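## Task

Same job with a different list (order 5887 gets NUT BARS, 3295 TEA BAGS, 6348 SOAP BARS, 9179 OAT BARS, 7659 DRY FIGS): read the box's front-wall order number and place the matching carton on the floor, biggest face down, at least a finger width from the side walls and half a finger width from the front wall. No other carton or bench item may be in, over or touching the box. Then convey it so it ends flat on the rollers and square against the closing stop, with the lid's front flap bent 45 degrees or less from the lid.

## Robot and tools

Scene layout. Four identical i2rt Big YAM arms (arm1 to arm4), each with six joints, a right hand of three fingers plus a thumb, and a wrist camera. Going toward +y of the scene frame the order is arm2, arm1, arm4, arm3. Feet (metres): arm1 at (0.048, 0.369, 0.978), arm2 (-0.034, -0.283, 0.974), arm3 (-0.059, 1.874, 0.928), arm4 (0.018, 1.248, 0.984); each foot faces roughly along its own +x. The conveyor runs toward +y: first the filling stop (between arm2 and arm1), then the closing stop (between arm4 and arm3), then the end stop; all three are red. The mailer box sits unclamped on the rollers, lid hinged at the back and open, with a front flap and two side flaps. The green button near arm2 advances a waiting box to the filling stop. The green button near arm1 releases a box from the filling stop to the closing stop; pressing again also nudges forward a box that stopped slightly short of the closing stop. Room cameras: cam_side1, cam_side2, cam_station1, cam_station2, cam_stock, cam_stop2; wrist cameras are armN_cam_wrist.

Frames. One shared scene frame, origin on the floor, +z up. The hand point moves with the palm: its +z runs along the straight fingers toward the tips, +x across the palm away from the thumb, +y out of the palm face. Printed hand positions can be off, more at long reach; a hand commonly settles a centimetre or more from where it was sent. Reach is about 1.06 m from the joint1 axis. With joints 1, 5, 6 at zero and the hand level and forward, the palm is up and the thumb on the right.

move. Arguments: arm1, arm2, arm3, arm4 (each that robot's own part; an arm left out gets nothing new) and cameras (list of names or ["all"]; [] for none). Each part may hold:
- joints: absolute targets by name. Arm joints in radians: joint1_rad -2.879..2.879 (base yaw, positive counter-clockwise from above), joint2_rad 0..3.141 (shoulder), joint3_rad 0..3.019 (elbow), joint4_rad -1.692..1.57 (hand pitch, positive tips up), joint5_rad -1.57..1.57 (sideways, positive to the arm's right), joint6_rad -2.094..2.094 (roll). Hand hinges hand_index/middle/ring_mcp, _abd, _pip, _dip and hand_thumb_cmc, _axl, _mcp, _ipl are unitless -1..1 between the hinge's two stops; toward -1 curls fingers toward the palm. Straight values: mcp +0.75, pip +0.58, dip +0.70, abd 0, thumb_cmc +0.71, thumb_axl +0.68, thumb_mcp +0.23, thumb_ipl +0.17. hand_current_limit -1..1 maps to 0..550 mA (starts +0.4); hand_speed -0.96..1 sets finger speed (starts -0.6). Omitted hand keys keep their goals.
- target: absolute hand pose [x, y, z, qw, qx, qy, qz], metres and quaternion in the scene frame, same layout as the printed hand line. The hand follows a straight path from hand_target. With target, joints may contain only hand keys.
- speed: path top speed in m/s, 0.002..0.5, default 0.25, only with target; rotation limited to twice that in rad/s.
- min_time_s: 0.1..8 s, slowest allowed duration for that arm's joint moves.
Motions in one call start together; all hand paths finish together. Paths last 0.5..10 s, a call at most 15 s. Paths ignore obstacles and other arms.

wait: seconds 0..10, cameras as in move; scene keeps running. zoom_image: camera plus region [x0, y0, x1, y1] in pixels of its latest image, top-left origin, up to 504 by 504. finished_scene: scene (integer, the current scene number); irreversible, the goal must stay done afterward.

Results. A "move" line lists each arm sent motion with done or its worst status. joint_status/hand_status words: off_target (stopped away, may still push), time_out (unfinished; joints keep pushing toward nearby targets, listed in on_its_own, send reported positions to relieve), not_followed / "joint command not followed" / "pose unreachable" (a safety check withheld the targets), limit_stop_at_motor_heat (resend after a heat stop). "as last shown" arms were not commanded. hand_state words per motor: moving, goal, blocked, overload. Currents in mA (positive pushes toward -1). Joint velocities in rad/s, "within noise" when still. Joint torques include gravity and offsets; items 3 and 4 wrap at ±28 N m.

Avoid. Arms keep pushing on contact and can push hard; hard contact between arms, slams, drops, releasing moving parts, and knocking anything out of the work area are penalised or end the scene. Closing a hand on another arm's fingers counts as a press. Sustained pushing, heavy loads or long outstretched poses heat motors; at 100 °C the arm drops for 30+ s. A finger motor above 495 mA for 5 s shuts off for 10 s, so keep grip current moderate. Loose objects may get a brief random push.

Each tool is called as name(argument=value, ...), one argument or row to a line, values as JSON.

## Session

move(
)

Scene clock: 0.00 s.
Joint torques (N m): no reading
Motor temperatures (°C): arm1=[30 27 32 28 31 28] | arm2=[29 29 30 27 30 27] | arm3=[29 30 31 29 30 28] | arm4=[26 29 29 28 31 27]
Heat: arm1: hottest joint3_rad 32 °C; arm2: hottest joint3_rad 30 °C; arm3: hottest joint3_rad 31 °C; arm4: hottest joint5_rad 31 °C.
Joint velocities: within noise
arm1.joint_positions: joint1_rad=-0.124 joint2_rad=+0.607 joint3_rad=+1.326 joint4_rad=-1.178 joint5_rad=+0.069 joint6_rad=+1.090 hand_index_mcp=+0.753 hand_index_abd=+0.000 hand_index_pip=+0.577 hand_index_dip=+0.696 hand_middle_mcp=+0.753 hand_middle_abd=+0.000 hand_middle_pip=+0.577 hand_middle_dip=+0.696 hand_ring_mcp=+0.753 hand_ring_abd=+0.000 hand_ring_pip=+0.577 hand_ring_dip=+0.696 hand_thumb_cmc=+0.714 hand_thumb_axl=+0.677 hand_thumb_mcp=+0.226 hand_thumb_ipl=+0.168 hand_current_limit=+0.400 hand_speed=-0.600
arm1.joint_status: not commanded
arm1.hand_state: goal,goal,goal,goal,goal,goal,goal,goal,goal,goal,goal,goal,goal,goal,goal,goal
arm1.index_mcp_current_ma: 0
arm1.index_abd_current_ma: 0
arm1.index_pip_current_ma: 0
arm1.index_dip_current_ma: 0
arm1.middle_mcp_current_ma: 0
arm1.middle_abd_current_ma: 0
arm1.middle_pip_current_ma: 0
arm1.middle_dip_current_ma: 0
arm1.ring_mcp_current_ma: 0
arm1.ring_abd_current_ma: 0
arm1.ring_pip_current_ma: 0
arm1.ring_dip_current_ma: 0
arm1.thumb_cmc_current_ma: 0
arm1.thumb_axl_current_ma: 0
arm1.thumb_mcp_current_ma: 0
arm1.thumb_ipl_current_ma: 0
arm1.hand_goal_index_mcp: 0.754
arm1.hand_goal_index_abd: 0.000
arm1.hand_goal_index_pip: 0.576
arm1.hand_goal_index_dip: 0.696
arm1.hand_goal_middle_mcp: 0.754
arm1.hand_goal_middle_abd: 0.000
arm1.hand_goal_middle_pip: 0.576
arm1.hand_goal_middle_dip: 0.696
arm1.hand_goal_ring_mcp: 0.754
arm1.hand_goal_ring_abd: 0.000
arm1.hand_goal_ring_pip: 0.576
arm1.hand_goal_ring_dip: 0.696
arm1.hand_goal_thumb_cmc: 0.714
arm1.hand_goal_thumb_axl: 0.678
arm1.hand_goal_thumb_mcp: 0.226
arm1.hand_goal_thumb_ipl: 0.168
arm1.hand: x=+0.3008 y=+0.2612 z=+1.5439 quat_wxyz=(+0.176, +0.832, +0.160, +0.500) (m; scene frame)
arm1.hand_target: x=+0.2975 y=+0.2616 z=+1.5555 quat_wxyz=(+0.179, +0.826, +0.159, +0.511) (m; scene frame)
arm1.hand_status: not commanded
arm2.joint_positions: joint1_rad=+0.009 joint2_rad=+0.593 joint3_rad=+1.322 joint4_rad=-1.207 joint5_rad=+0.028 joint6_rad=+1.086 hand_index_mcp=+0.753 hand_index_abd=+0.000 hand_index_pip=+0.577 hand_index_dip=+0.696 hand_middle_mcp=+0.753 hand_middle_abd=+0.000 hand_middle_pip=+0.577 hand_middle_dip=+0.696 hand_ring_mcp=+0.753 hand_ring_abd=+0.000 hand_ring_pip=+0.577 hand_ring_dip=+0.696 hand_thumb_cmc=+0.714 hand_thumb_axl=+0.677 hand_thumb_mcp=+0.226 hand_thumb_ipl=+0.168 hand_current_limit=+0.400 hand_speed=-0.600
arm2.joint_status: not commanded
arm2.hand_state: goal,goal,goal,goal,goal,goal,goal,goal,goal,goal,goal,goal,goal,goal,goal,goal
arm2.index_mcp_current_ma: 0
arm2.index_abd_current_ma: 0
arm2.index_pip_current_ma: 0
arm2.index_dip_current_ma: 0
arm2.middle_mcp_current_ma: 0
arm2.middle_abd_current_ma: 0
arm2.middle_pip_current_ma: 0
arm2.middle_dip_current_ma: 0
arm2.ring_mcp_current_ma: 0
arm2.ring_abd_current_ma: 0
arm2.ring_pip_current_ma: 0
arm2.ring_dip_current_ma: 0
arm2.thumb_cmc_current_ma: 0
arm2.thumb_axl_current_ma: 0
arm2.thumb_mcp_current_ma: 0
arm2.thumb_ipl_current_ma: 0
arm2.hand_goal_index_mcp: 0.754
arm2.hand_goal_index_abd: 0.000
arm2.hand_goal_index_pip: 0.576
arm2.hand_goal_index_dip: 0.696
arm2.hand_goal_middle_mcp: 0.754
arm2.hand_goal_middle_abd: 0.000
arm2.hand_goal_middle_pip: 0.576
arm2.hand_goal_middle_dip: 0.696
arm2.hand_goal_ring_mcp: 0.754
arm2.hand_goal_ring_abd: 0.000
arm2.hand_goal_ring_pip: 0.576
arm2.hand_goal_ring_dip: 0.696
arm2.hand_goal_thumb_cmc: 0.714
arm2.hand_goal_thumb_axl: 0.678
arm2.hand_goal_thumb_mcp: 0.226
arm2.hand_goal_thumb_ipl: 0.168
arm2.hand: x=+0.2089 y=-0.3908 z=+1.5352 quat_wxyz=(+0.167, +0.837, +0.160, +0.497) (m; scene frame)
arm2.hand_target: x=+0.2059 y=-0.3903 z=+1.5448 quat_wxyz=(+0.169, +0.831, +0.159, +0.505) (m; scene frame)
arm2.hand_status: not commanded
arm3.joint_positions: joint1_rad=-0.138 joint2_rad=+0.629 joint3_rad=+1.450 joint4_rad=-1.193 joint5_rad=+0.056 joint6_rad=+1.125 hand_index_mcp=+0.753 hand_index_abd=+0.000 hand_index_pip=+0.577 hand_index_dip=+0.696 hand_middle_mcp=+0.753 hand_middle_abd=+0.000 hand_middle_pip=+0.577 hand_middle_dip=+0.696 hand_ring_mcp=+0.753 hand_ring_abd=+0.000 hand_ring_pip=+0.577 hand_ring_dip=+0.696 hand_thumb_cmc=+0.714 hand_thumb_axl=+0.677 hand_thumb_mcp=+0.226 hand_thumb_ipl=+0.168 hand_current_limit=+0.400 hand_speed=-0.600
arm3.joint_status: not commanded
arm3.hand_state: goal,goal,goal,goal,goal,goal,goal,goal,goal,goal,goal,goal,goal,goal,goal,goal
arm3.index_mcp_current_ma: 0
arm3.index_abd_current_ma: 0
arm3.index_pip_current_ma: 0
arm3.index_dip_current_ma: 0
arm3.middle_mcp_current_ma: 0
arm3.middle_abd_current_ma: 0
arm3.middle_pip_current_ma: 0
arm3.middle_dip_current_ma: 0
arm3.ring_mcp_current_ma: 0
arm3.ring_abd_current_ma: 0
arm3.ring_pip_current_ma: 0
arm3.ring_dip_current_ma: 0
arm3.thumb_cmc_current_ma: 0
arm3.thumb_axl_current_ma: 0
arm3.thumb_mcp_current_ma: 0
arm3.thumb_ipl_current_ma: 0
arm3.hand_goal_index_mcp: 0.754
arm3.hand_goal_index_abd: 0.000
arm3.hand_goal_index_pip: 0.576
arm3.hand_goal_index_dip: 0.696
arm3.hand_goal_middle_mcp: 0.754
arm3.hand_goal_middle_abd: 0.000
arm3.hand_goal_middle_pip: 0.576
arm3.hand_goal_middle_dip: 0.696
arm3.hand_goal_ring_mcp: 0.754
arm3.hand_goal_ring_abd: 0.000
arm3.hand_goal_ring_pip: 0.576
arm3.hand_goal_ring_dip: 0.696
arm3.hand_goal_thumb_cmc: 0.714
arm3.hand_goal_thumb_axl: 0.678
arm3.hand_goal_thumb_mcp: 0.226
arm3.hand_goal_thumb_ipl: 0.168
arm3.hand: x=+0.1627 y=+1.7344 z=+1.5442 quat_wxyz=(+0.213, +0.821, +0.080, +0.523) (m; scene frame)
arm3.hand_target: x=+0.1588 y=+1.7354 z=+1.5563 quat_wxyz=(+0.217, +0.813, +0.079, +0.534) (m; scene frame)
arm3.hand_status: not commanded
arm4.joint_positions: joint1_rad=+0.013 joint2_rad=+0.618 joint3_rad=+1.350 joint4_rad=-1.136 joint5_rad=-0.024 joint6_rad=+1.077 hand_index_mcp=+0.753 hand_index_abd=+0.000 hand_index_pip=+0.577 hand_index_dip=+0.696 hand_middle_mcp=+0.753 hand_middle_abd=+0.000 hand_middle_pip=+0.577 hand_middle_dip=+0.696 hand_ring_mcp=+0.753 hand_ring_abd=+0.000 hand_ring_pip=+0.577 hand_ring_dip=+0.696 hand_thumb_cmc=+0.714 hand_thumb_axl=+0.677 hand_thumb_mcp=+0.226 hand_thumb_ipl=+0.168 hand_current_limit=+0.400 hand_speed=-0.600
arm4.joint_status: not commanded
arm4.hand_state: goal,goal,goal,goal,goal,goal,goal,goal,goal,goal,goal,goal,goal,goal,goal,goal
arm4.index_mcp_current_ma: 0
arm4.index_abd_current_ma: 0
arm4.index_pip_current_ma: 0
arm4.index_dip_current_ma: 0
arm4.middle_mcp_current_ma: 0
arm4.middle_abd_current_ma: 0
arm4.middle_pip_current_ma: 0
arm4.middle_dip_current_ma: 0
arm4.ring_mcp_current_ma: 0
arm4.ring_abd_current_ma: 0
arm4.ring_pip_current_ma: 0
arm4.ring_dip_current_ma: 0
arm4.thumb_cmc_current_ma: 0
arm4.thumb_axl_current_ma: 0
arm4.thumb_mcp_current_ma: 0
arm4.thumb_ipl_current_ma: 0
arm4.hand_goal_index_mcp: 0.754
arm4.hand_goal_index_abd: 0.000
arm4.hand_goal_index_pip: 0.576
arm4.hand_goal_index_dip: 0.696
arm4.hand_goal_middle_mcp: 0.754
arm4.hand_goal_middle_abd: 0.000
arm4.hand_goal_middle_pip: 0.576
arm4.hand_goal_middle_dip: 0.696
arm4.hand_goal_ring_mcp: 0.754
arm4.hand_goal_ring_abd: 0.000
arm4.hand_goal_ring_pip: 0.576
arm4.hand_goal_ring_dip: 0.696
arm4.hand_goal_thumb_cmc: 0.714
arm4.hand_goal_thumb_axl: 0.678
arm4.hand_goal_thumb_mcp: 0.226
arm4.hand_goal_thumb_ipl: 0.168
arm4.hand: x=+0.3003 y=+1.1905 z=+1.5642 quat_wxyz=(+0.100, +0.798, +0.246, +0.540) (m; scene frame)
arm4.hand_target: x=+0.2970 y=+1.1902 z=+1.5748 quat_wxyz=(+0.102, +0.792, +0.244, +0.550) (m; scene frame)
arm4.hand_status: not commanded
pictures: arm1_cam_wrist, arm2_cam_wrist, arm3_cam_wrist, arm4_cam_wrist, cam_side1, cam_side2, cam_station1, cam_station2, cam_stock, cam_stop2
Images, in order (width x height): arm1_cam_wrist 896x504, arm2_cam_wrist 896x504, arm3_cam_wrist 896x504, arm4_cam_wrist 896x504, cam_side1 896x504, cam_side2 896x504, cam_station1 896x504, cam_station2 896x504, cam_stock 896x504, cam_stop2 896x504.

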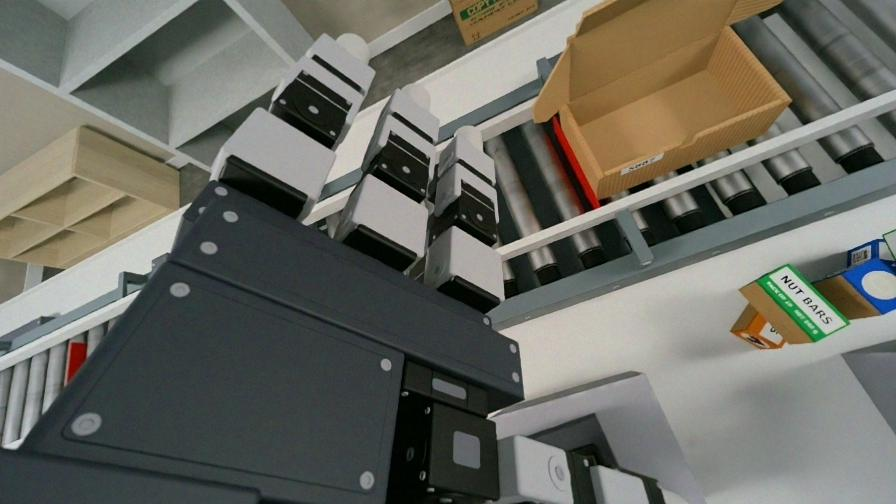

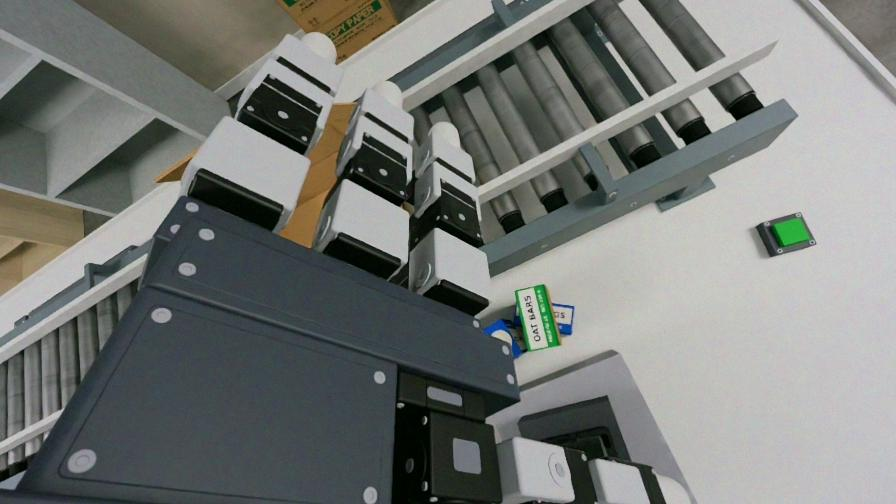

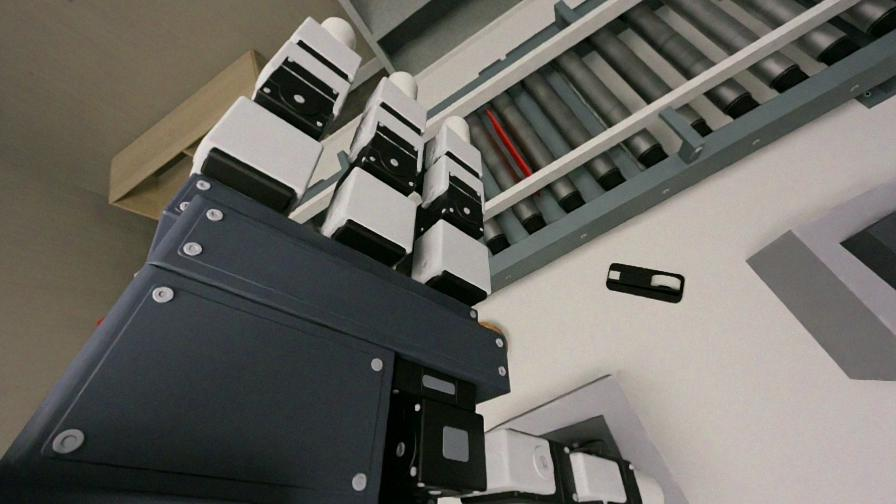

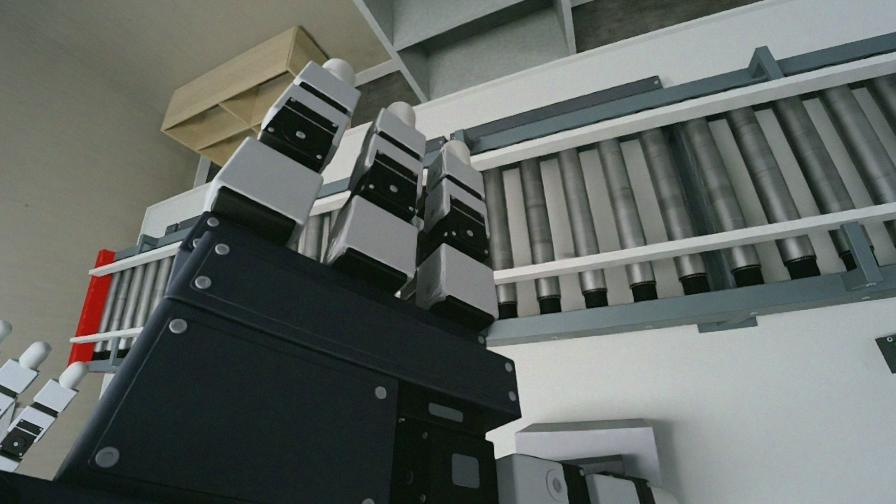

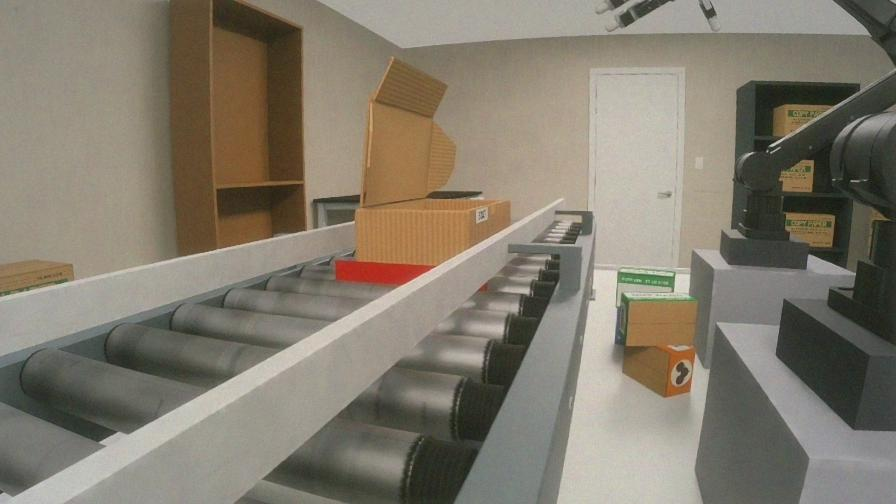

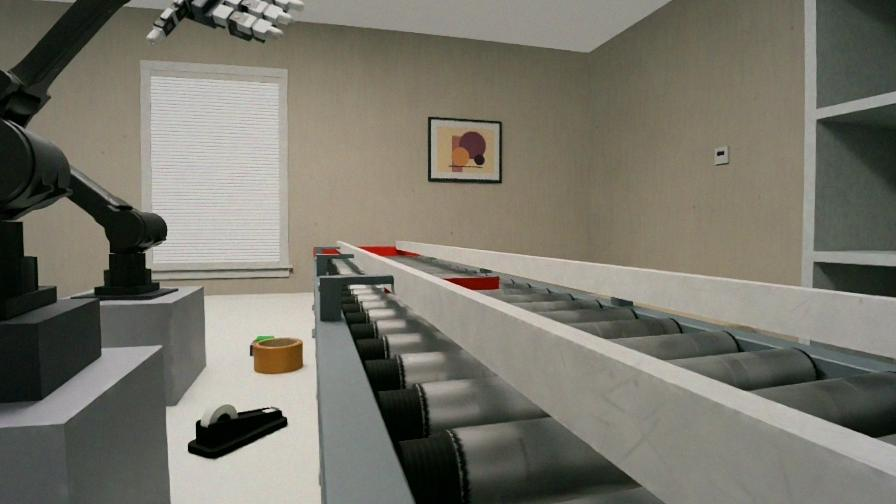

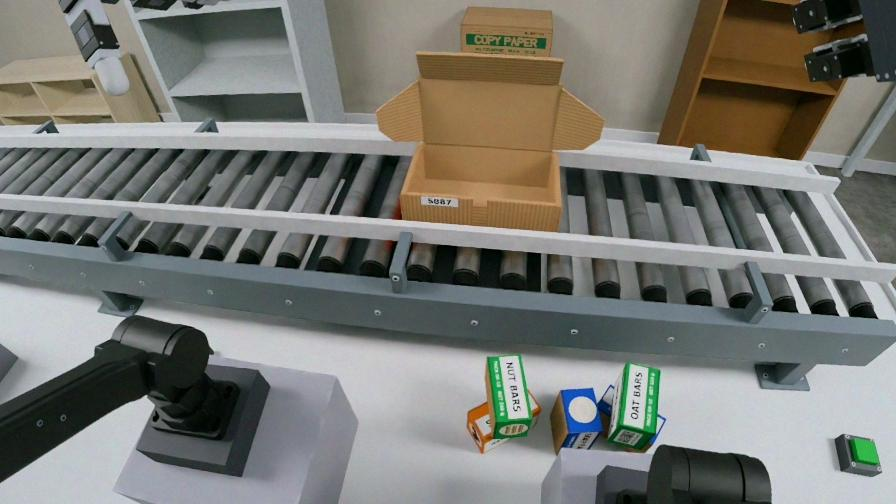

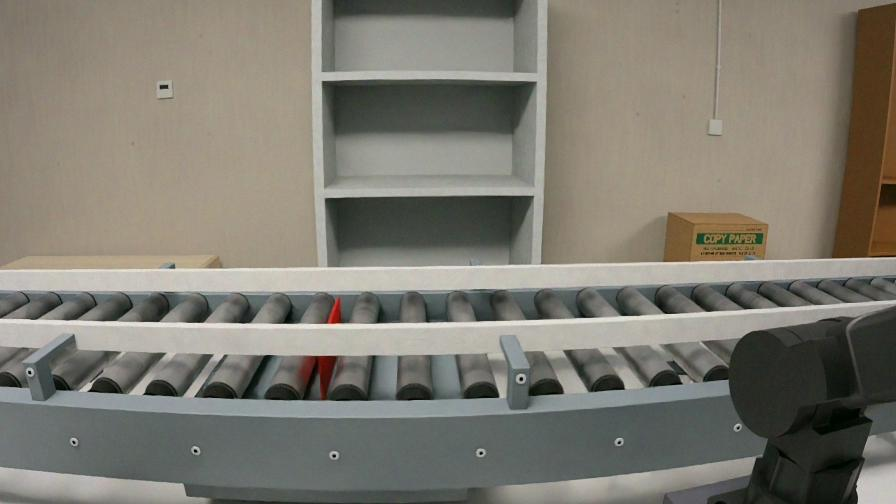

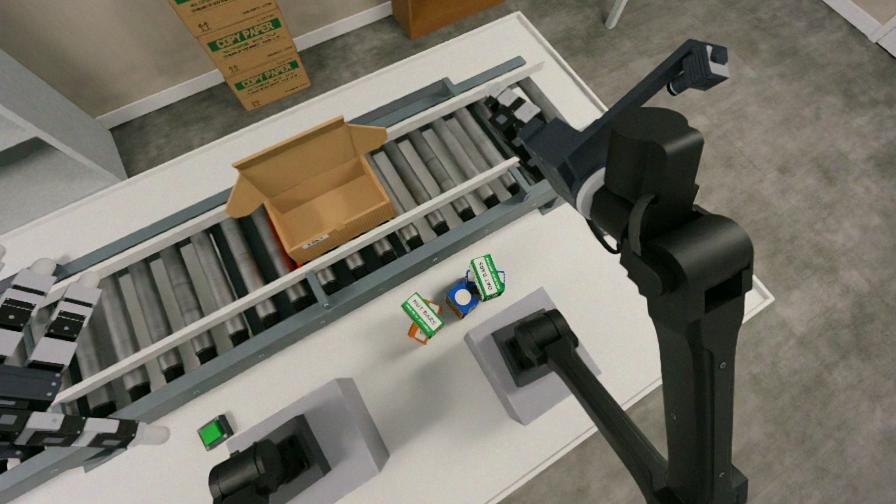

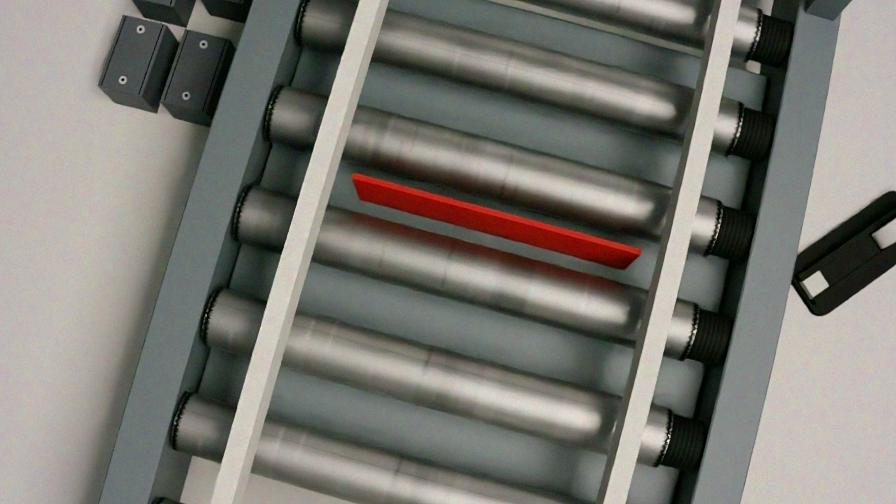

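zoom_image(
  camera="cam_station1",
  region=[360, 40, 640, 260],
)

zoom_image(
  camera="cam_station1",
  region=[440, 330, 700, 480],
)

zoom_image(
  camera="arm1_cam_wrist",
  region=[690, 200, 896, 380],
)

zoom_image(
  camera="cam_side1",
  region=[560, 230, 760, 430],
)

zoom_image(
  camera="cam_stock",
  region=[380, 230, 540, 370],
)

Scaled by 1.800 from the camera's 896x504 image, which has a finer 1280x720 frame.

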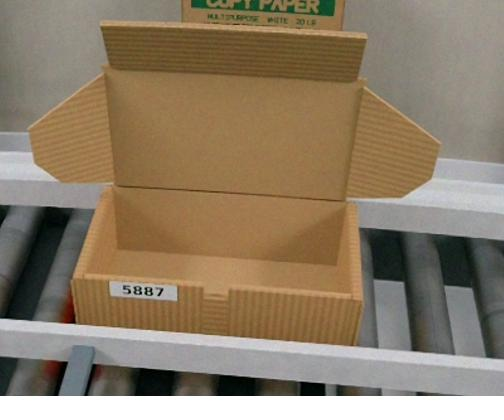

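Scaled by 1.938 from the camera's 896x504 image, which has a finer 1280x720 frame.

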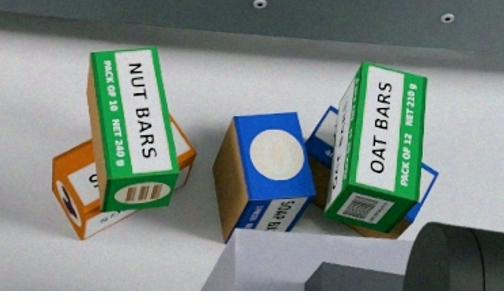

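Scaled by 2.447 from the camera's 896x504 image, which has a finer 1280x720 frame.

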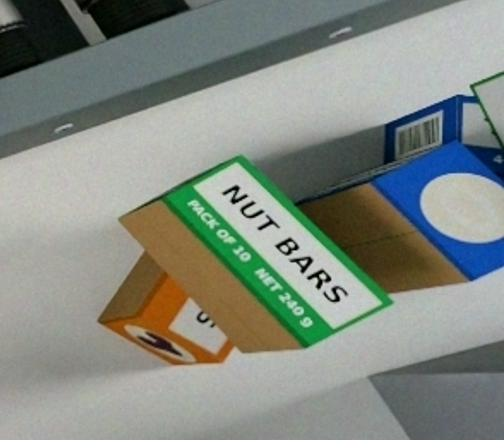

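Scaled by 2.520 from the camera's 896x504 image, which has a finer 1280x720 frame.

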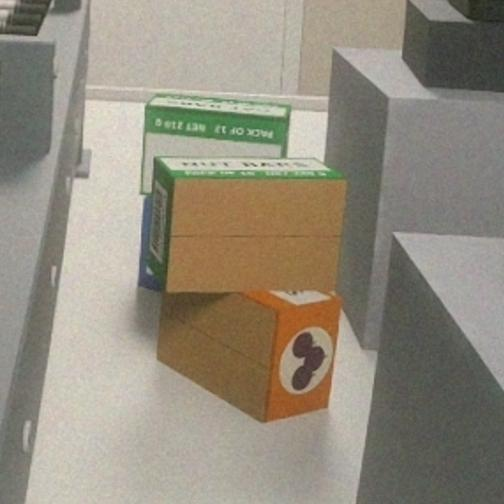

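Scaled by 3.150 from the camera's 896x504 image, which has a finer 1280x720 frame.

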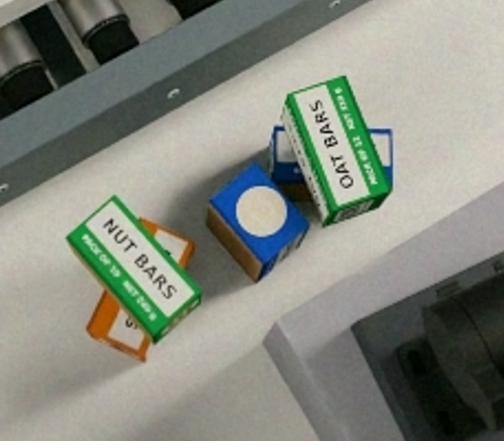

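zoom_image(
  camera="cam_station1",
  region=[455, 340, 575, 460],
)

zoom_image(
  camera="cam_stock",
  region=[390, 280, 460, 350],
)

Scaled by 4.200 from the camera's 896x504 image, which has a finer 1280x720 frame.

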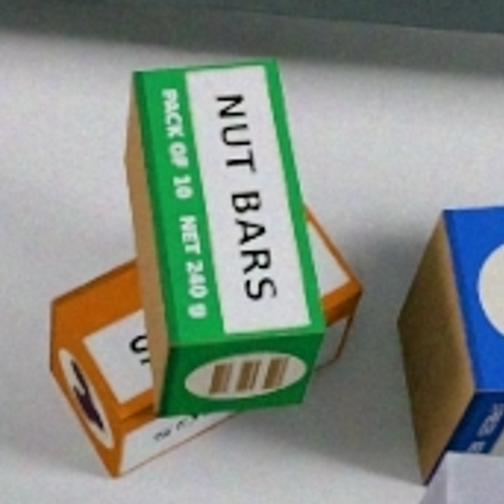

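Scaled by 7.200 from the camera's 896x504 image, which has a finer 1280x720 frame.

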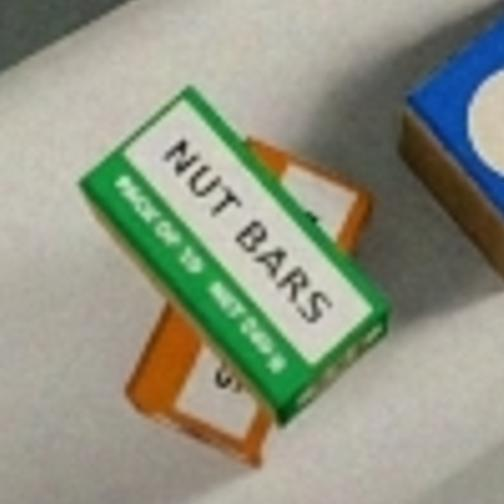

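move(
  arm2={"joints": {"hand_index_abd": 0.12, "hand_ring_abd": -0.12, "hand_middle_mcp": 0.959, "hand_middle_pip": 0.942, "hand_middle_dip": 0.957, "hand_thumb_cmc": -0.571}, "target": [0.279, -0.09, 1.12, 0.0, 0.6259, 0.7799, 0.0], "speed": 0.25},
  arm1={"joints": {"hand_middle_pip": -0.299, "hand_middle_dip": -0.174, "hand_ring_pip": -0.299, "hand_ring_dip": -0.174, "hand_thumb_cmc": -0.571}, "target": [0.32, 0.60, 1.12, 0.0, 0.7071, 0.7071, 0.0], "speed": 0.25},
  cameras=["arm2_cam_wrist", "arm1_cam_wrist", "cam_station1", "cam_stock"],
)

Scene clock: 13.23 s.
Joint torques (N m): arm1=[1.55 -7.59 11.45 0.88 0.01 -0.12] | arm2=[-0.09 -4.66 8.77 0.85 -0.14 -0.22] | arm3=[-0.97 1.96 8.61 2.61 -0.06 -0.14] | arm4=[0.03 2.55 9.54 2.21 0.02 -0.03]
Motor temperatures (°C): arm1=[30 27 34 28 31 28] | arm2=[29 29 32 28 30 27] | arm3=[29 30 33 29 30 28] | arm4=[26 29 32 28 31 27]
Heat: arm1: hottest joint3_rad 34 °C; arm2: hottest joint3_rad 32 °C; arm3: hottest joint3_rad 33 °C; arm4: hottest joint3_rad 32 °C.
move: arm1 off_target; arm2 off_target
Joint velocities: within noise
arm1.joint_positions: joint1_rad=+0.860 joint2_rad=+1.189 joint3_rad=+0.874 joint4_rad=-1.263 joint5_rad=-0.006 joint6_rad=+0.943 hand_index_mcp=+0.755 hand_index_abd=+0.000 hand_index_pip=+0.577 hand_index_dip=+0.696 hand_middle_mcp=+0.756 hand_middle_abd=+0.000 hand_middle_pip=-0.292 hand_middle_dip=-0.171 hand_ring_mcp=+0.756 hand_ring_abd=+0.000 hand_ring_pip=-0.292 hand_ring_dip=-0.171 hand_thumb_cmc=-0.568 hand_thumb_axl=+0.677 hand_thumb_mcp=+0.223 hand_thumb_ipl=+0.168 hand_current_limit=+0.400 hand_speed=-0.600
arm1.joint_status: all done
arm1.hand_state: goal,goal,goal,goal,goal,goal,goal,goal,goal,goal,goal,goal,goal,goal,goal,goal
arm1.index_mcp_current_ma: 3
arm1.index_abd_current_ma: 1
arm1.index_pip_current_ma: 2
arm1.index_dip_current_ma: 0
arm1.middle_mcp_current_ma: 6
arm1.middle_abd_current_ma: 1
arm1.middle_pip_current_ma: 16
arm1.middle_dip_current_ma: 8
arm1.ring_mcp_current_ma: 6
arm1.ring_abd_current_ma: 1
arm1.ring_pip_current_ma: 15
arm1.ring_dip_current_ma: 7
arm1.thumb_cmc_current_ma: 4
arm1.thumb_axl_current_ma: -2
arm1.thumb_mcp_current_ma: -9
arm1.thumb_ipl_current_ma: -1
arm1.hand_goal_index_mcp: 0.754
arm1.hand_goal_index_abd: 0.000
arm1.hand_goal_index_pip: 0.576
arm1.hand_goal_index_dip: 0.696
arm1.hand_goal_middle_mcp: 0.754
arm1.hand_goal_middle_abd: 0.000
arm1.hand_goal_middle_pip: -0.298
arm1.hand_goal_middle_dip: -0.174
arm1.hand_goal_ring_mcp: 0.754
arm1.hand_goal_ring_abd: 0.000
arm1.hand_goal_ring_pip: -0.298
arm1.hand_goal_ring_dip: -0.174
arm1.hand_goal_thumb_cmc: -0.570
arm1.hand_goal_thumb_axl: 0.678
arm1.hand_goal_thumb_mcp: 0.226
arm1.hand_goal_thumb_ipl: 0.168
arm1.hand: x=+0.3162 y=+0.5890 z=+1.1164 quat_wxyz=(+0.003, +0.715, +0.699, -0.007) (m; scene frame)
arm1.hand_target: x=+0.3197 y=+0.5999 z=+1.1200 quat_wxyz=(+0.000, +0.707, +0.707, +0.000) (m; scene frame)
arm1.hand_status: off_target (0.012 m and 1.6 deg from the pose sent, 0.543 m and 90.8 deg at the start)
arm2.joint_positions: joint1_rad=+0.798 joint2_rad=+1.147 joint3_rad=+0.848 joint4_rad=-1.289 joint5_rad=-0.013 joint6_rad=+0.503 hand_index_mcp=+0.755 hand_index_abd=+0.120 hand_index_pip=+0.577 hand_index_dip=+0.696 hand_middle_mcp=+0.957 hand_middle_abd=+0.000 hand_middle_pip=+0.939 hand_middle_dip=+0.955 hand_ring_mcp=+0.755 hand_ring_abd=-0.116 hand_ring_pip=+0.577 hand_ring_dip=+0.696 hand_thumb_cmc=-0.568 hand_thumb_axl=+0.677 hand_thumb_mcp=+0.224 hand_thumb_ipl=+0.168 hand_current_limit=+0.400 hand_speed=-0.600
arm2.joint_status: all done
arm2.hand_state: goal,goal,goal,goal,goal,goal,goal,goal,goal,goal,goal,goal,goal,goal,goal,goal
arm2.index_mcp_current_ma: 1
arm2.index_abd_current_ma: 0
arm2.index_pip_current_ma: 1
arm2.index_dip_current_ma: 0
arm2.middle_mcp_current_ma: -4
arm2.middle_abd_current_ma: 0
arm2.middle_pip_current_ma: -4
arm2.middle_dip_current_ma: -4
arm2.ring_mcp_current_ma: 1
arm2.ring_abd_current_ma: 5
arm2.ring_pip_current_ma: 1
arm2.ring_dip_current_ma: 0
arm2.thumb_cmc_current_ma: 3
arm2.thumb_axl_current_ma: -1
arm2.thumb_mcp_current_ma: -4
arm2.thumb_ipl_current_ma: 0
arm2.hand_goal_index_mcp: 0.754
arm2.hand_goal_index_abd: 0.120
arm2.hand_goal_index_pip: 0.576
arm2.hand_goal_index_dip: 0.696
arm2.hand_goal_middle_mcp: 0.960
arm2.hand_goal_middle_abd: 0.000
arm2.hand_goal_middle_pip: 0.942
arm2.hand_goal_middle_dip: 0.958
arm2.hand_goal_ring_mcp: 0.754
arm2.hand_goal_ring_abd: -0.120
arm2.hand_goal_ring_pip: 0.576
arm2.hand_goal_ring_dip: 0.696
arm2.hand_goal_thumb_cmc: -0.570
arm2.hand_goal_thumb_axl: 0.678
arm2.hand_goal_thumb_mcp: 0.226
arm2.hand_goal_thumb_ipl: 0.168
arm2.hand: x=+0.2742 y=-0.1016 z=+1.1163 quat_wxyz=(+0.000, +0.637, +0.771, -0.010) (m; scene frame)
arm2.hand_target: x=+0.2787 y=-0.0902 z=+1.1202 quat_wxyz=(+0.000, +0.626, +0.780, +0.000) (m; scene frame)
arm2.hand_status: off_target (0.013 m and 2.0 deg from the pose sent, 0.518 m and 99.2 deg at the start)
arm3, arm4: as last shown
arm3.joint_positions: joint1_rad=-0.138 joint2_rad=+0.629 joint3_rad=+1.450 joint4_rad=-1.193 joint5_rad=+0.056 joint6_rad=+1.125 hand_index_mcp=+0.755 hand_index_abd=+0.001 hand_index_pip=+0.577 hand_index_dip=+0.696 hand_middle_mcp=+0.755 hand_middle_abd=+0.001 hand_middle_pip=+0.577 hand_middle_dip=+0.696 hand_ring_mcp=+0.755 hand_ring_abd=+0.001 hand_ring_pip=+0.577 hand_ring_dip=+0.696 hand_thumb_cmc=+0.715 hand_thumb_axl=+0.677 hand_thumb_mcp=+0.226 hand_thumb_ipl=+0.168 hand_current_limit=+0.400 hand_speed=-0.600
arm3.index_mcp_current_ma: 5
arm3.index_abd_current_ma: 3
arm3.index_pip_current_ma: 3
arm3.middle_mcp_current_ma: 5
arm3.middle_abd_current_ma: 3
arm3.middle_pip_current_ma: 3
arm3.ring_mcp_current_ma: 5
arm3.ring_abd_current_ma: 3
arm3.ring_pip_current_ma: 3
arm3.thumb_cmc_current_ma: 4
arm3.thumb_axl_current_ma: -4
arm3.thumb_mcp_current_ma: -1
arm3.thumb_ipl_current_ma: -2
arm4.joint_positions: joint1_rad=+0.013 joint2_rad=+0.618 joint3_rad=+1.350 joint4_rad=-1.136 joint5_rad=-0.024 joint6_rad=+1.077 hand_index_mcp=+0.755 hand_index_abd=+0.001 hand_index_pip=+0.577 hand_index_dip=+0.696 hand_middle_mcp=+0.755 hand_middle_abd=+0.001 hand_middle_pip=+0.577 hand_middle_dip=+0.696 hand_ring_mcp=+0.755 hand_ring_abd=+0.001 hand_ring_pip=+0.577 hand_ring_dip=+0.696 hand_thumb_cmc=+0.715 hand_thumb_axl=+0.677 hand_thumb_mcp=+0.226 hand_thumb_ipl=+0.168 hand_current_limit=+0.400 hand_speed=-0.600
arm4.index_mcp_current_ma: 5
arm4.index_abd_current_ma: 2
arm4.index_pip_current_ma: 2
arm4.middle_mcp_current_ma: 4
arm4.middle_abd_current_ma: 2
arm4.middle_pip_current_ma: 2
arm4.ring_mcp_current_ma: 4
arm4.ring_abd_current_ma: 1
arm4.ring_pip_current_ma: 2
arm4.thumb_cmc_current_ma: 3
arm4.thumb_axl_current_ma: -2
arm4.thumb_mcp_current_ma: -1
arm4.thumb_ipl_current_ma: -1
pictures: arm1_cam_wrist, arm2_cam_wrist, cam_station1, cam_stock
Images, in order (width x height): arm1_cam_wrist 896x504, arm2_cam_wrist 896x504, cam_station1 896x504, cam_stock 896x504.

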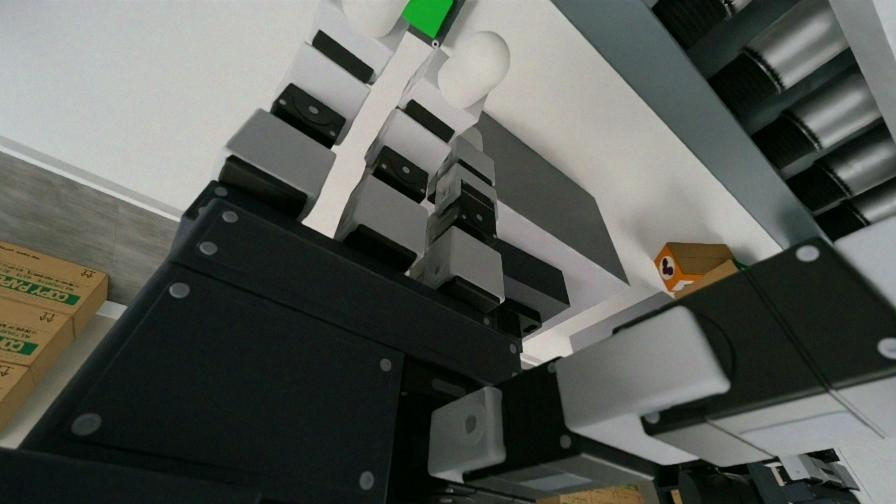

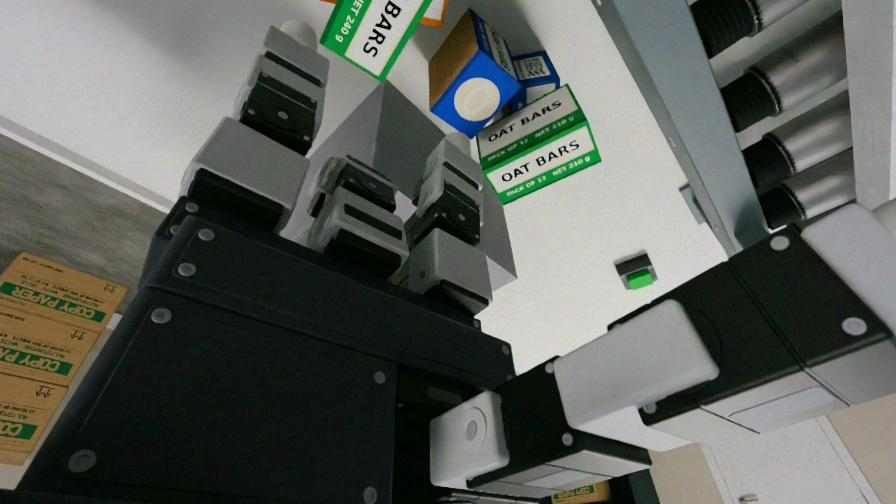

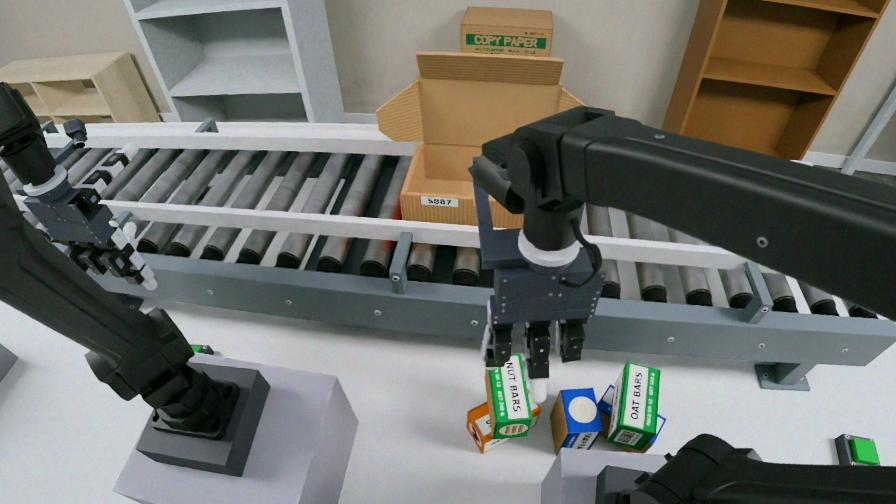

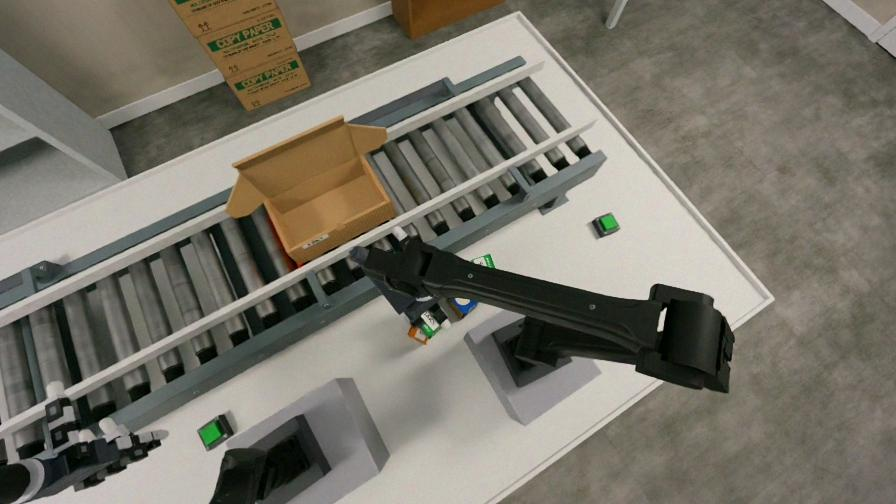

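zoom_image(
  camera="arm2_cam_wrist",
  region=[240, 0, 560, 200],
)

zoom_image(
  camera="cam_station1",
  region=[440, 310, 640, 460],
)

Scaled by 1.575 from the camera's 896x504 image, which has a finer 1280x720 frame.

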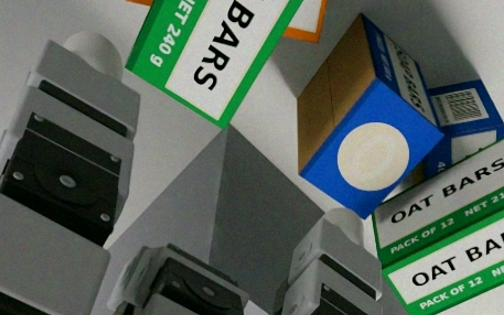

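Scaled by 2.520 from the camera's 896x504 image, which has a finer 1280x720 frame.

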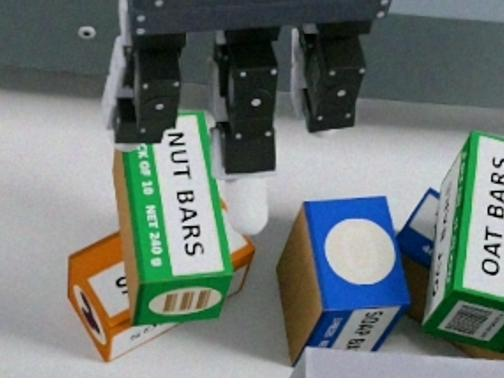

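move(
  arm2={"target": [0.282, -0.080, 1.03, 0.0, 0.6191, 0.7853, 0.0], "speed": 0.12},
  arm1={"target": [0.311, 0.636, 0.96, 0.0, 0.7071, 0.7071, 0.0], "speed": 0.2},
  cameras=["arm2_cam_wrist", "arm1_cam_wrist", "cam_station1"],
)

zoom_image(
  camera="arm2_cam_wrist",
  region=[240, 0, 560, 200],
)

zoom_image(
  camera="cam_station1",
  region=[460, 320, 600, 460],
)

Scene clock: 15.87 s.
Joint torques (N m): arm1=[1.2 -9.88 7.09 0.88 0.13 0.16] | arm2=[0.5 -5.36 6.3 1.18 -0.13 -0.18] | arm3=[-0.91 2.43 8.55 2.65 -0.06 -0.15] | arm4=[-0.09 1.96 9.48 2.29 -0.02 -0.04]
Motor temperatures (°C): arm1=[30 27 34 28 31 28] | arm2=[29 29 32 28 30 27] | arm3=[29 30 34 29 30 28] | arm4=[26 29 32 28 31 27]
Heat: arm1: hottest joint3_rad 34 °C; arm2: hottest joint3_rad 32 °C; arm3: hottest joint3_rad 34 °C; arm4: hottest joint3_rad 32 °C.
move: arm1 done; arm2 done
Joint velocities: within noise
arm1.joint_positions: joint1_rad=+0.950 joint2_rad=+1.519 joint3_rad=+0.721 joint4_rad=-0.754 joint5_rad=-0.009 joint6_rad=+1.000 hand_index_mcp=+0.755 hand_index_abd=+0.000 hand_index_pip=+0.577 hand_index_dip=+0.696 hand_middle_mcp=+0.756 hand_middle_abd=+0.000 hand_middle_pip=-0.292 hand_middle_dip=-0.171 hand_ring_mcp=+0.756 hand_ring_abd=+0.000 hand_ring_pip=-0.292 hand_ring_dip=-0.171 hand_thumb_cmc=-0.568 hand_thumb_axl=+0.677 hand_thumb_mcp=+0.223 hand_thumb_ipl=+0.168 hand_current_limit=+0.400 hand_speed=-0.600
arm1.joint_status: not commanded
arm1.hand_state: goal,goal,goal,goal,goal,goal,goal,goal,goal,goal,goal,goal,goal,goal,goal,goal
arm1.index_mcp_current_ma: 3
arm1.index_abd_current_ma: 1
arm1.index_pip_current_ma: 2
arm1.index_dip_current_ma: 0
arm1.middle_mcp_current_ma: 6
arm1.middle_abd_current_ma: 1
arm1.middle_pip_current_ma: 16
arm1.middle_dip_current_ma: 8
arm1.ring_mcp_current_ma: 6
arm1.ring_abd_current_ma: 1
arm1.ring_pip_current_ma: 15
arm1.ring_dip_current_ma: 7
arm1.thumb_cmc_current_ma: 4
arm1.thumb_axl_current_ma: -2
arm1.thumb_mcp_current_ma: -9
arm1.thumb_ipl_current_ma: -1
arm1.hand_goal_index_mcp: 0.754
arm1.hand_goal_index_abd: 0.000
arm1.hand_goal_index_pip: 0.576
arm1.hand_goal_index_dip: 0.696
arm1.hand_goal_middle_mcp: 0.754
arm1.hand_goal_middle_abd: 0.000
arm1.hand_goal_middle_pip: -0.298
arm1.hand_goal_middle_dip: -0.174
arm1.hand_goal_ring_mcp: 0.754
arm1.hand_goal_ring_abd: 0.000
arm1.hand_goal_ring_pip: -0.298
arm1.hand_goal_ring_dip: -0.174
arm1.hand_goal_thumb_cmc: -0.570
arm1.hand_goal_thumb_axl: 0.678
arm1.hand_goal_thumb_mcp: 0.226
arm1.hand_goal_thumb_ipl: 0.168
arm1.hand: x=+0.3141 y=+0.6364 z=+0.9660 quat_wxyz=(-0.001, +0.704, +0.710, +0.005) (m; scene frame)
arm1.hand_target: x=+0.3110 y=+0.6359 z=+0.9601 quat_wxyz=(+0.000, +0.707, +0.707, +0.000) (m; scene frame)
arm1.hand_status: done (0.007 m and 0.8 deg from the pose sent, 0.163 m and 1.6 deg at the start)
arm2.joint_positions: joint1_rad=+0.816 joint2_rad=+1.286 joint3_rad=+0.728 joint4_rad=-1.002 joint5_rad=-0.014 joint6_rad=+0.502 hand_index_mcp=+0.755 hand_index_abd=+0.120 hand_index_pip=+0.577 hand_index_dip=+0.696 hand_middle_mcp=+0.957 hand_middle_abd=+0.000 hand_middle_pip=+0.939 hand_middle_dip=+0.955 hand_ring_mcp=+0.755 hand_ring_abd=-0.116 hand_ring_pip=+0.577 hand_ring_dip=+0.696 hand_thumb_cmc=-0.568 hand_thumb_axl=+0.677 hand_thumb_mcp=+0.224 hand_thumb_ipl=+0.168 hand_current_limit=+0.400 hand_speed=-0.600
arm2.joint_status: not commanded
arm2.hand_state: goal,goal,goal,goal,goal,goal,goal,goal,goal,goal,goal,goal,goal,goal,goal,goal
arm2.index_mcp_current_ma: 1
arm2.index_abd_current_ma: 0
arm2.index_pip_current_ma: 1
arm2.index_dip_current_ma: 0
arm2.middle_mcp_current_ma: -4
arm2.middle_abd_current_ma: 0
arm2.middle_pip_current_ma: -4
arm2.middle_dip_current_ma: -4
arm2.ring_mcp_current_ma: 1
arm2.ring_abd_current_ma: 5
arm2.ring_pip_current_ma: 1
arm2.ring_dip_current_ma: 0
arm2.thumb_cmc_current_ma: 3
arm2.thumb_axl_current_ma: -1
arm2.thumb_mcp_current_ma: -4
arm2.thumb_ipl_current_ma: 0
arm2.hand_goal_index_mcp: 0.754
arm2.hand_goal_index_abd: 0.120
arm2.hand_goal_index_pip: 0.576
arm2.hand_goal_index_dip: 0.696
arm2.hand_goal_middle_mcp: 0.960
arm2.hand_goal_middle_abd: 0.000
arm2.hand_goal_middle_pip: 0.942
arm2.hand_goal_middle_dip: 0.958
arm2.hand_goal_ring_mcp: 0.754
arm2.hand_goal_ring_abd: -0.120
arm2.hand_goal_ring_pip: 0.576
arm2.hand_goal_ring_dip: 0.696
arm2.hand_goal_thumb_cmc: -0.570
arm2.hand_goal_thumb_axl: 0.678
arm2.hand_goal_thumb_mcp: 0.226
arm2.hand_goal_thumb_ipl: 0.168
arm2.hand: x=+0.2855 y=-0.0849 z=+1.0374 quat_wxyz=(+0.002, +0.630, +0.777, +0.004) (m; scene frame)
arm2.hand_target: x=+0.2819 y=-0.0801 z=+1.0302 quat_wxyz=(+0.000, +0.619, +0.785, +0.000) (m; scene frame)
arm2.hand_status: done (0.010 m and 1.7 deg from the pose sent, 0.089 m and 2.9 deg at the start)
arm3, arm4: as last shown
pictures: arm1_cam_wrist, arm2_cam_wrist, cam_station1
Images, in order (width x height): arm1_cam_wrist 896x504, arm2_cam_wrist 896x504, cam_station1 896x504.

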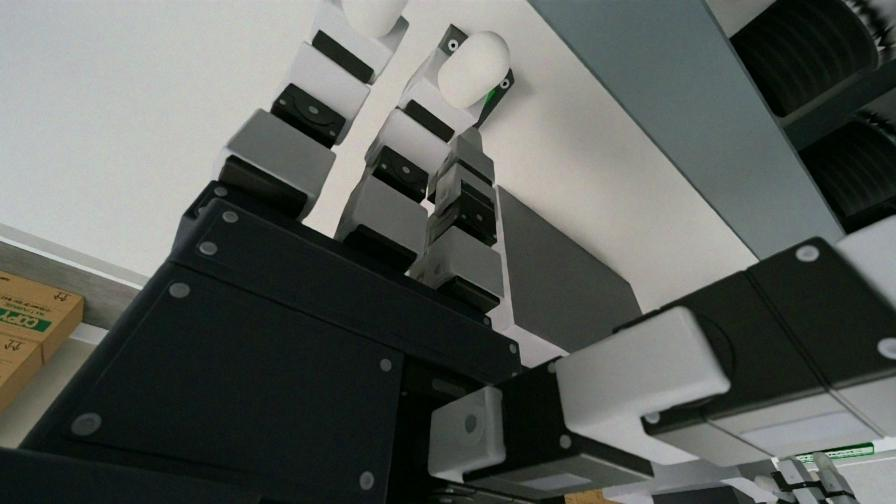

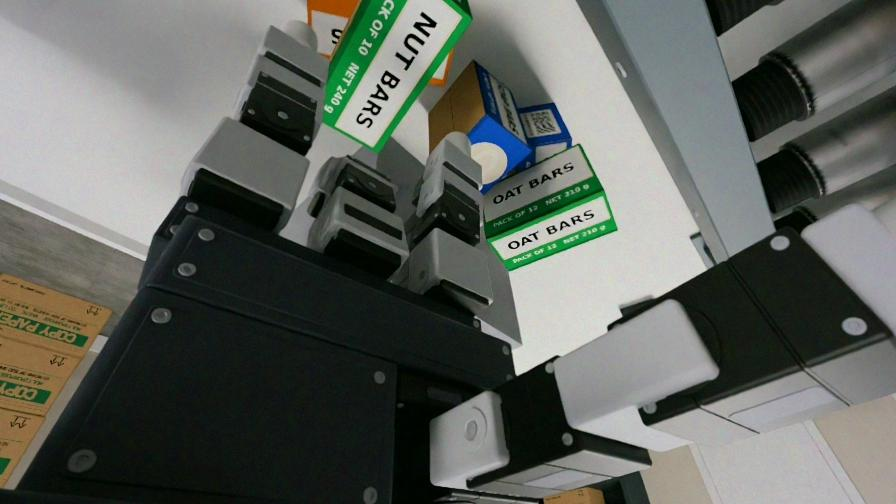

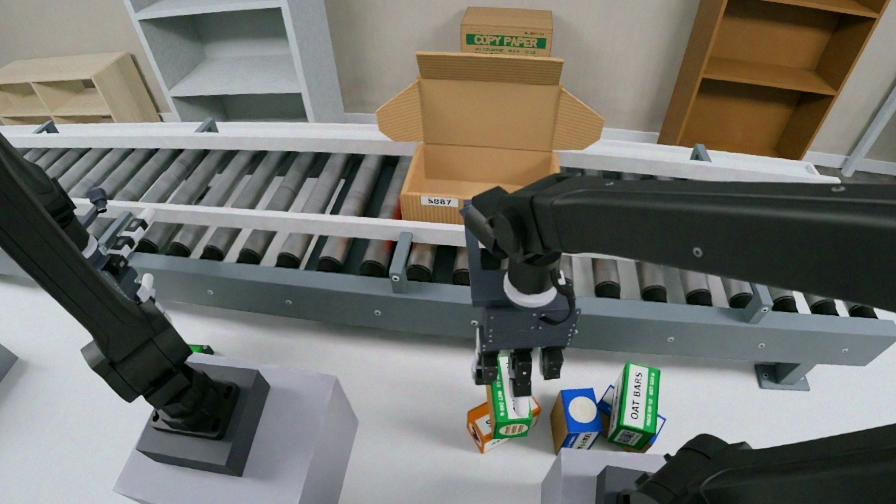

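Scaled by 1.575 from the camera's 896x504 image, which has a finer 1280x720 frame.

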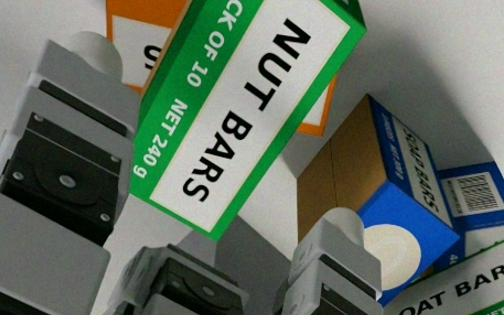

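Scaled by 3.600 from the camera's 896x504 image, which has a finer 1280x720 frame.

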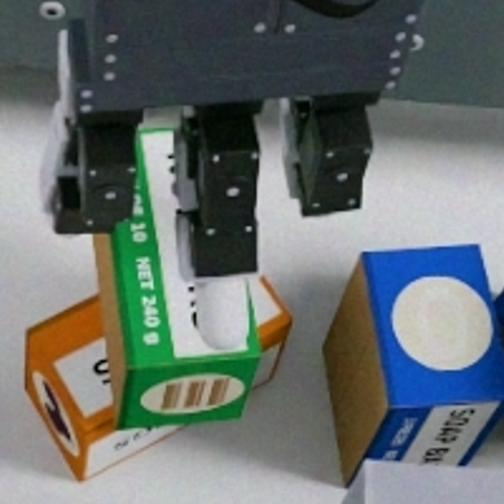

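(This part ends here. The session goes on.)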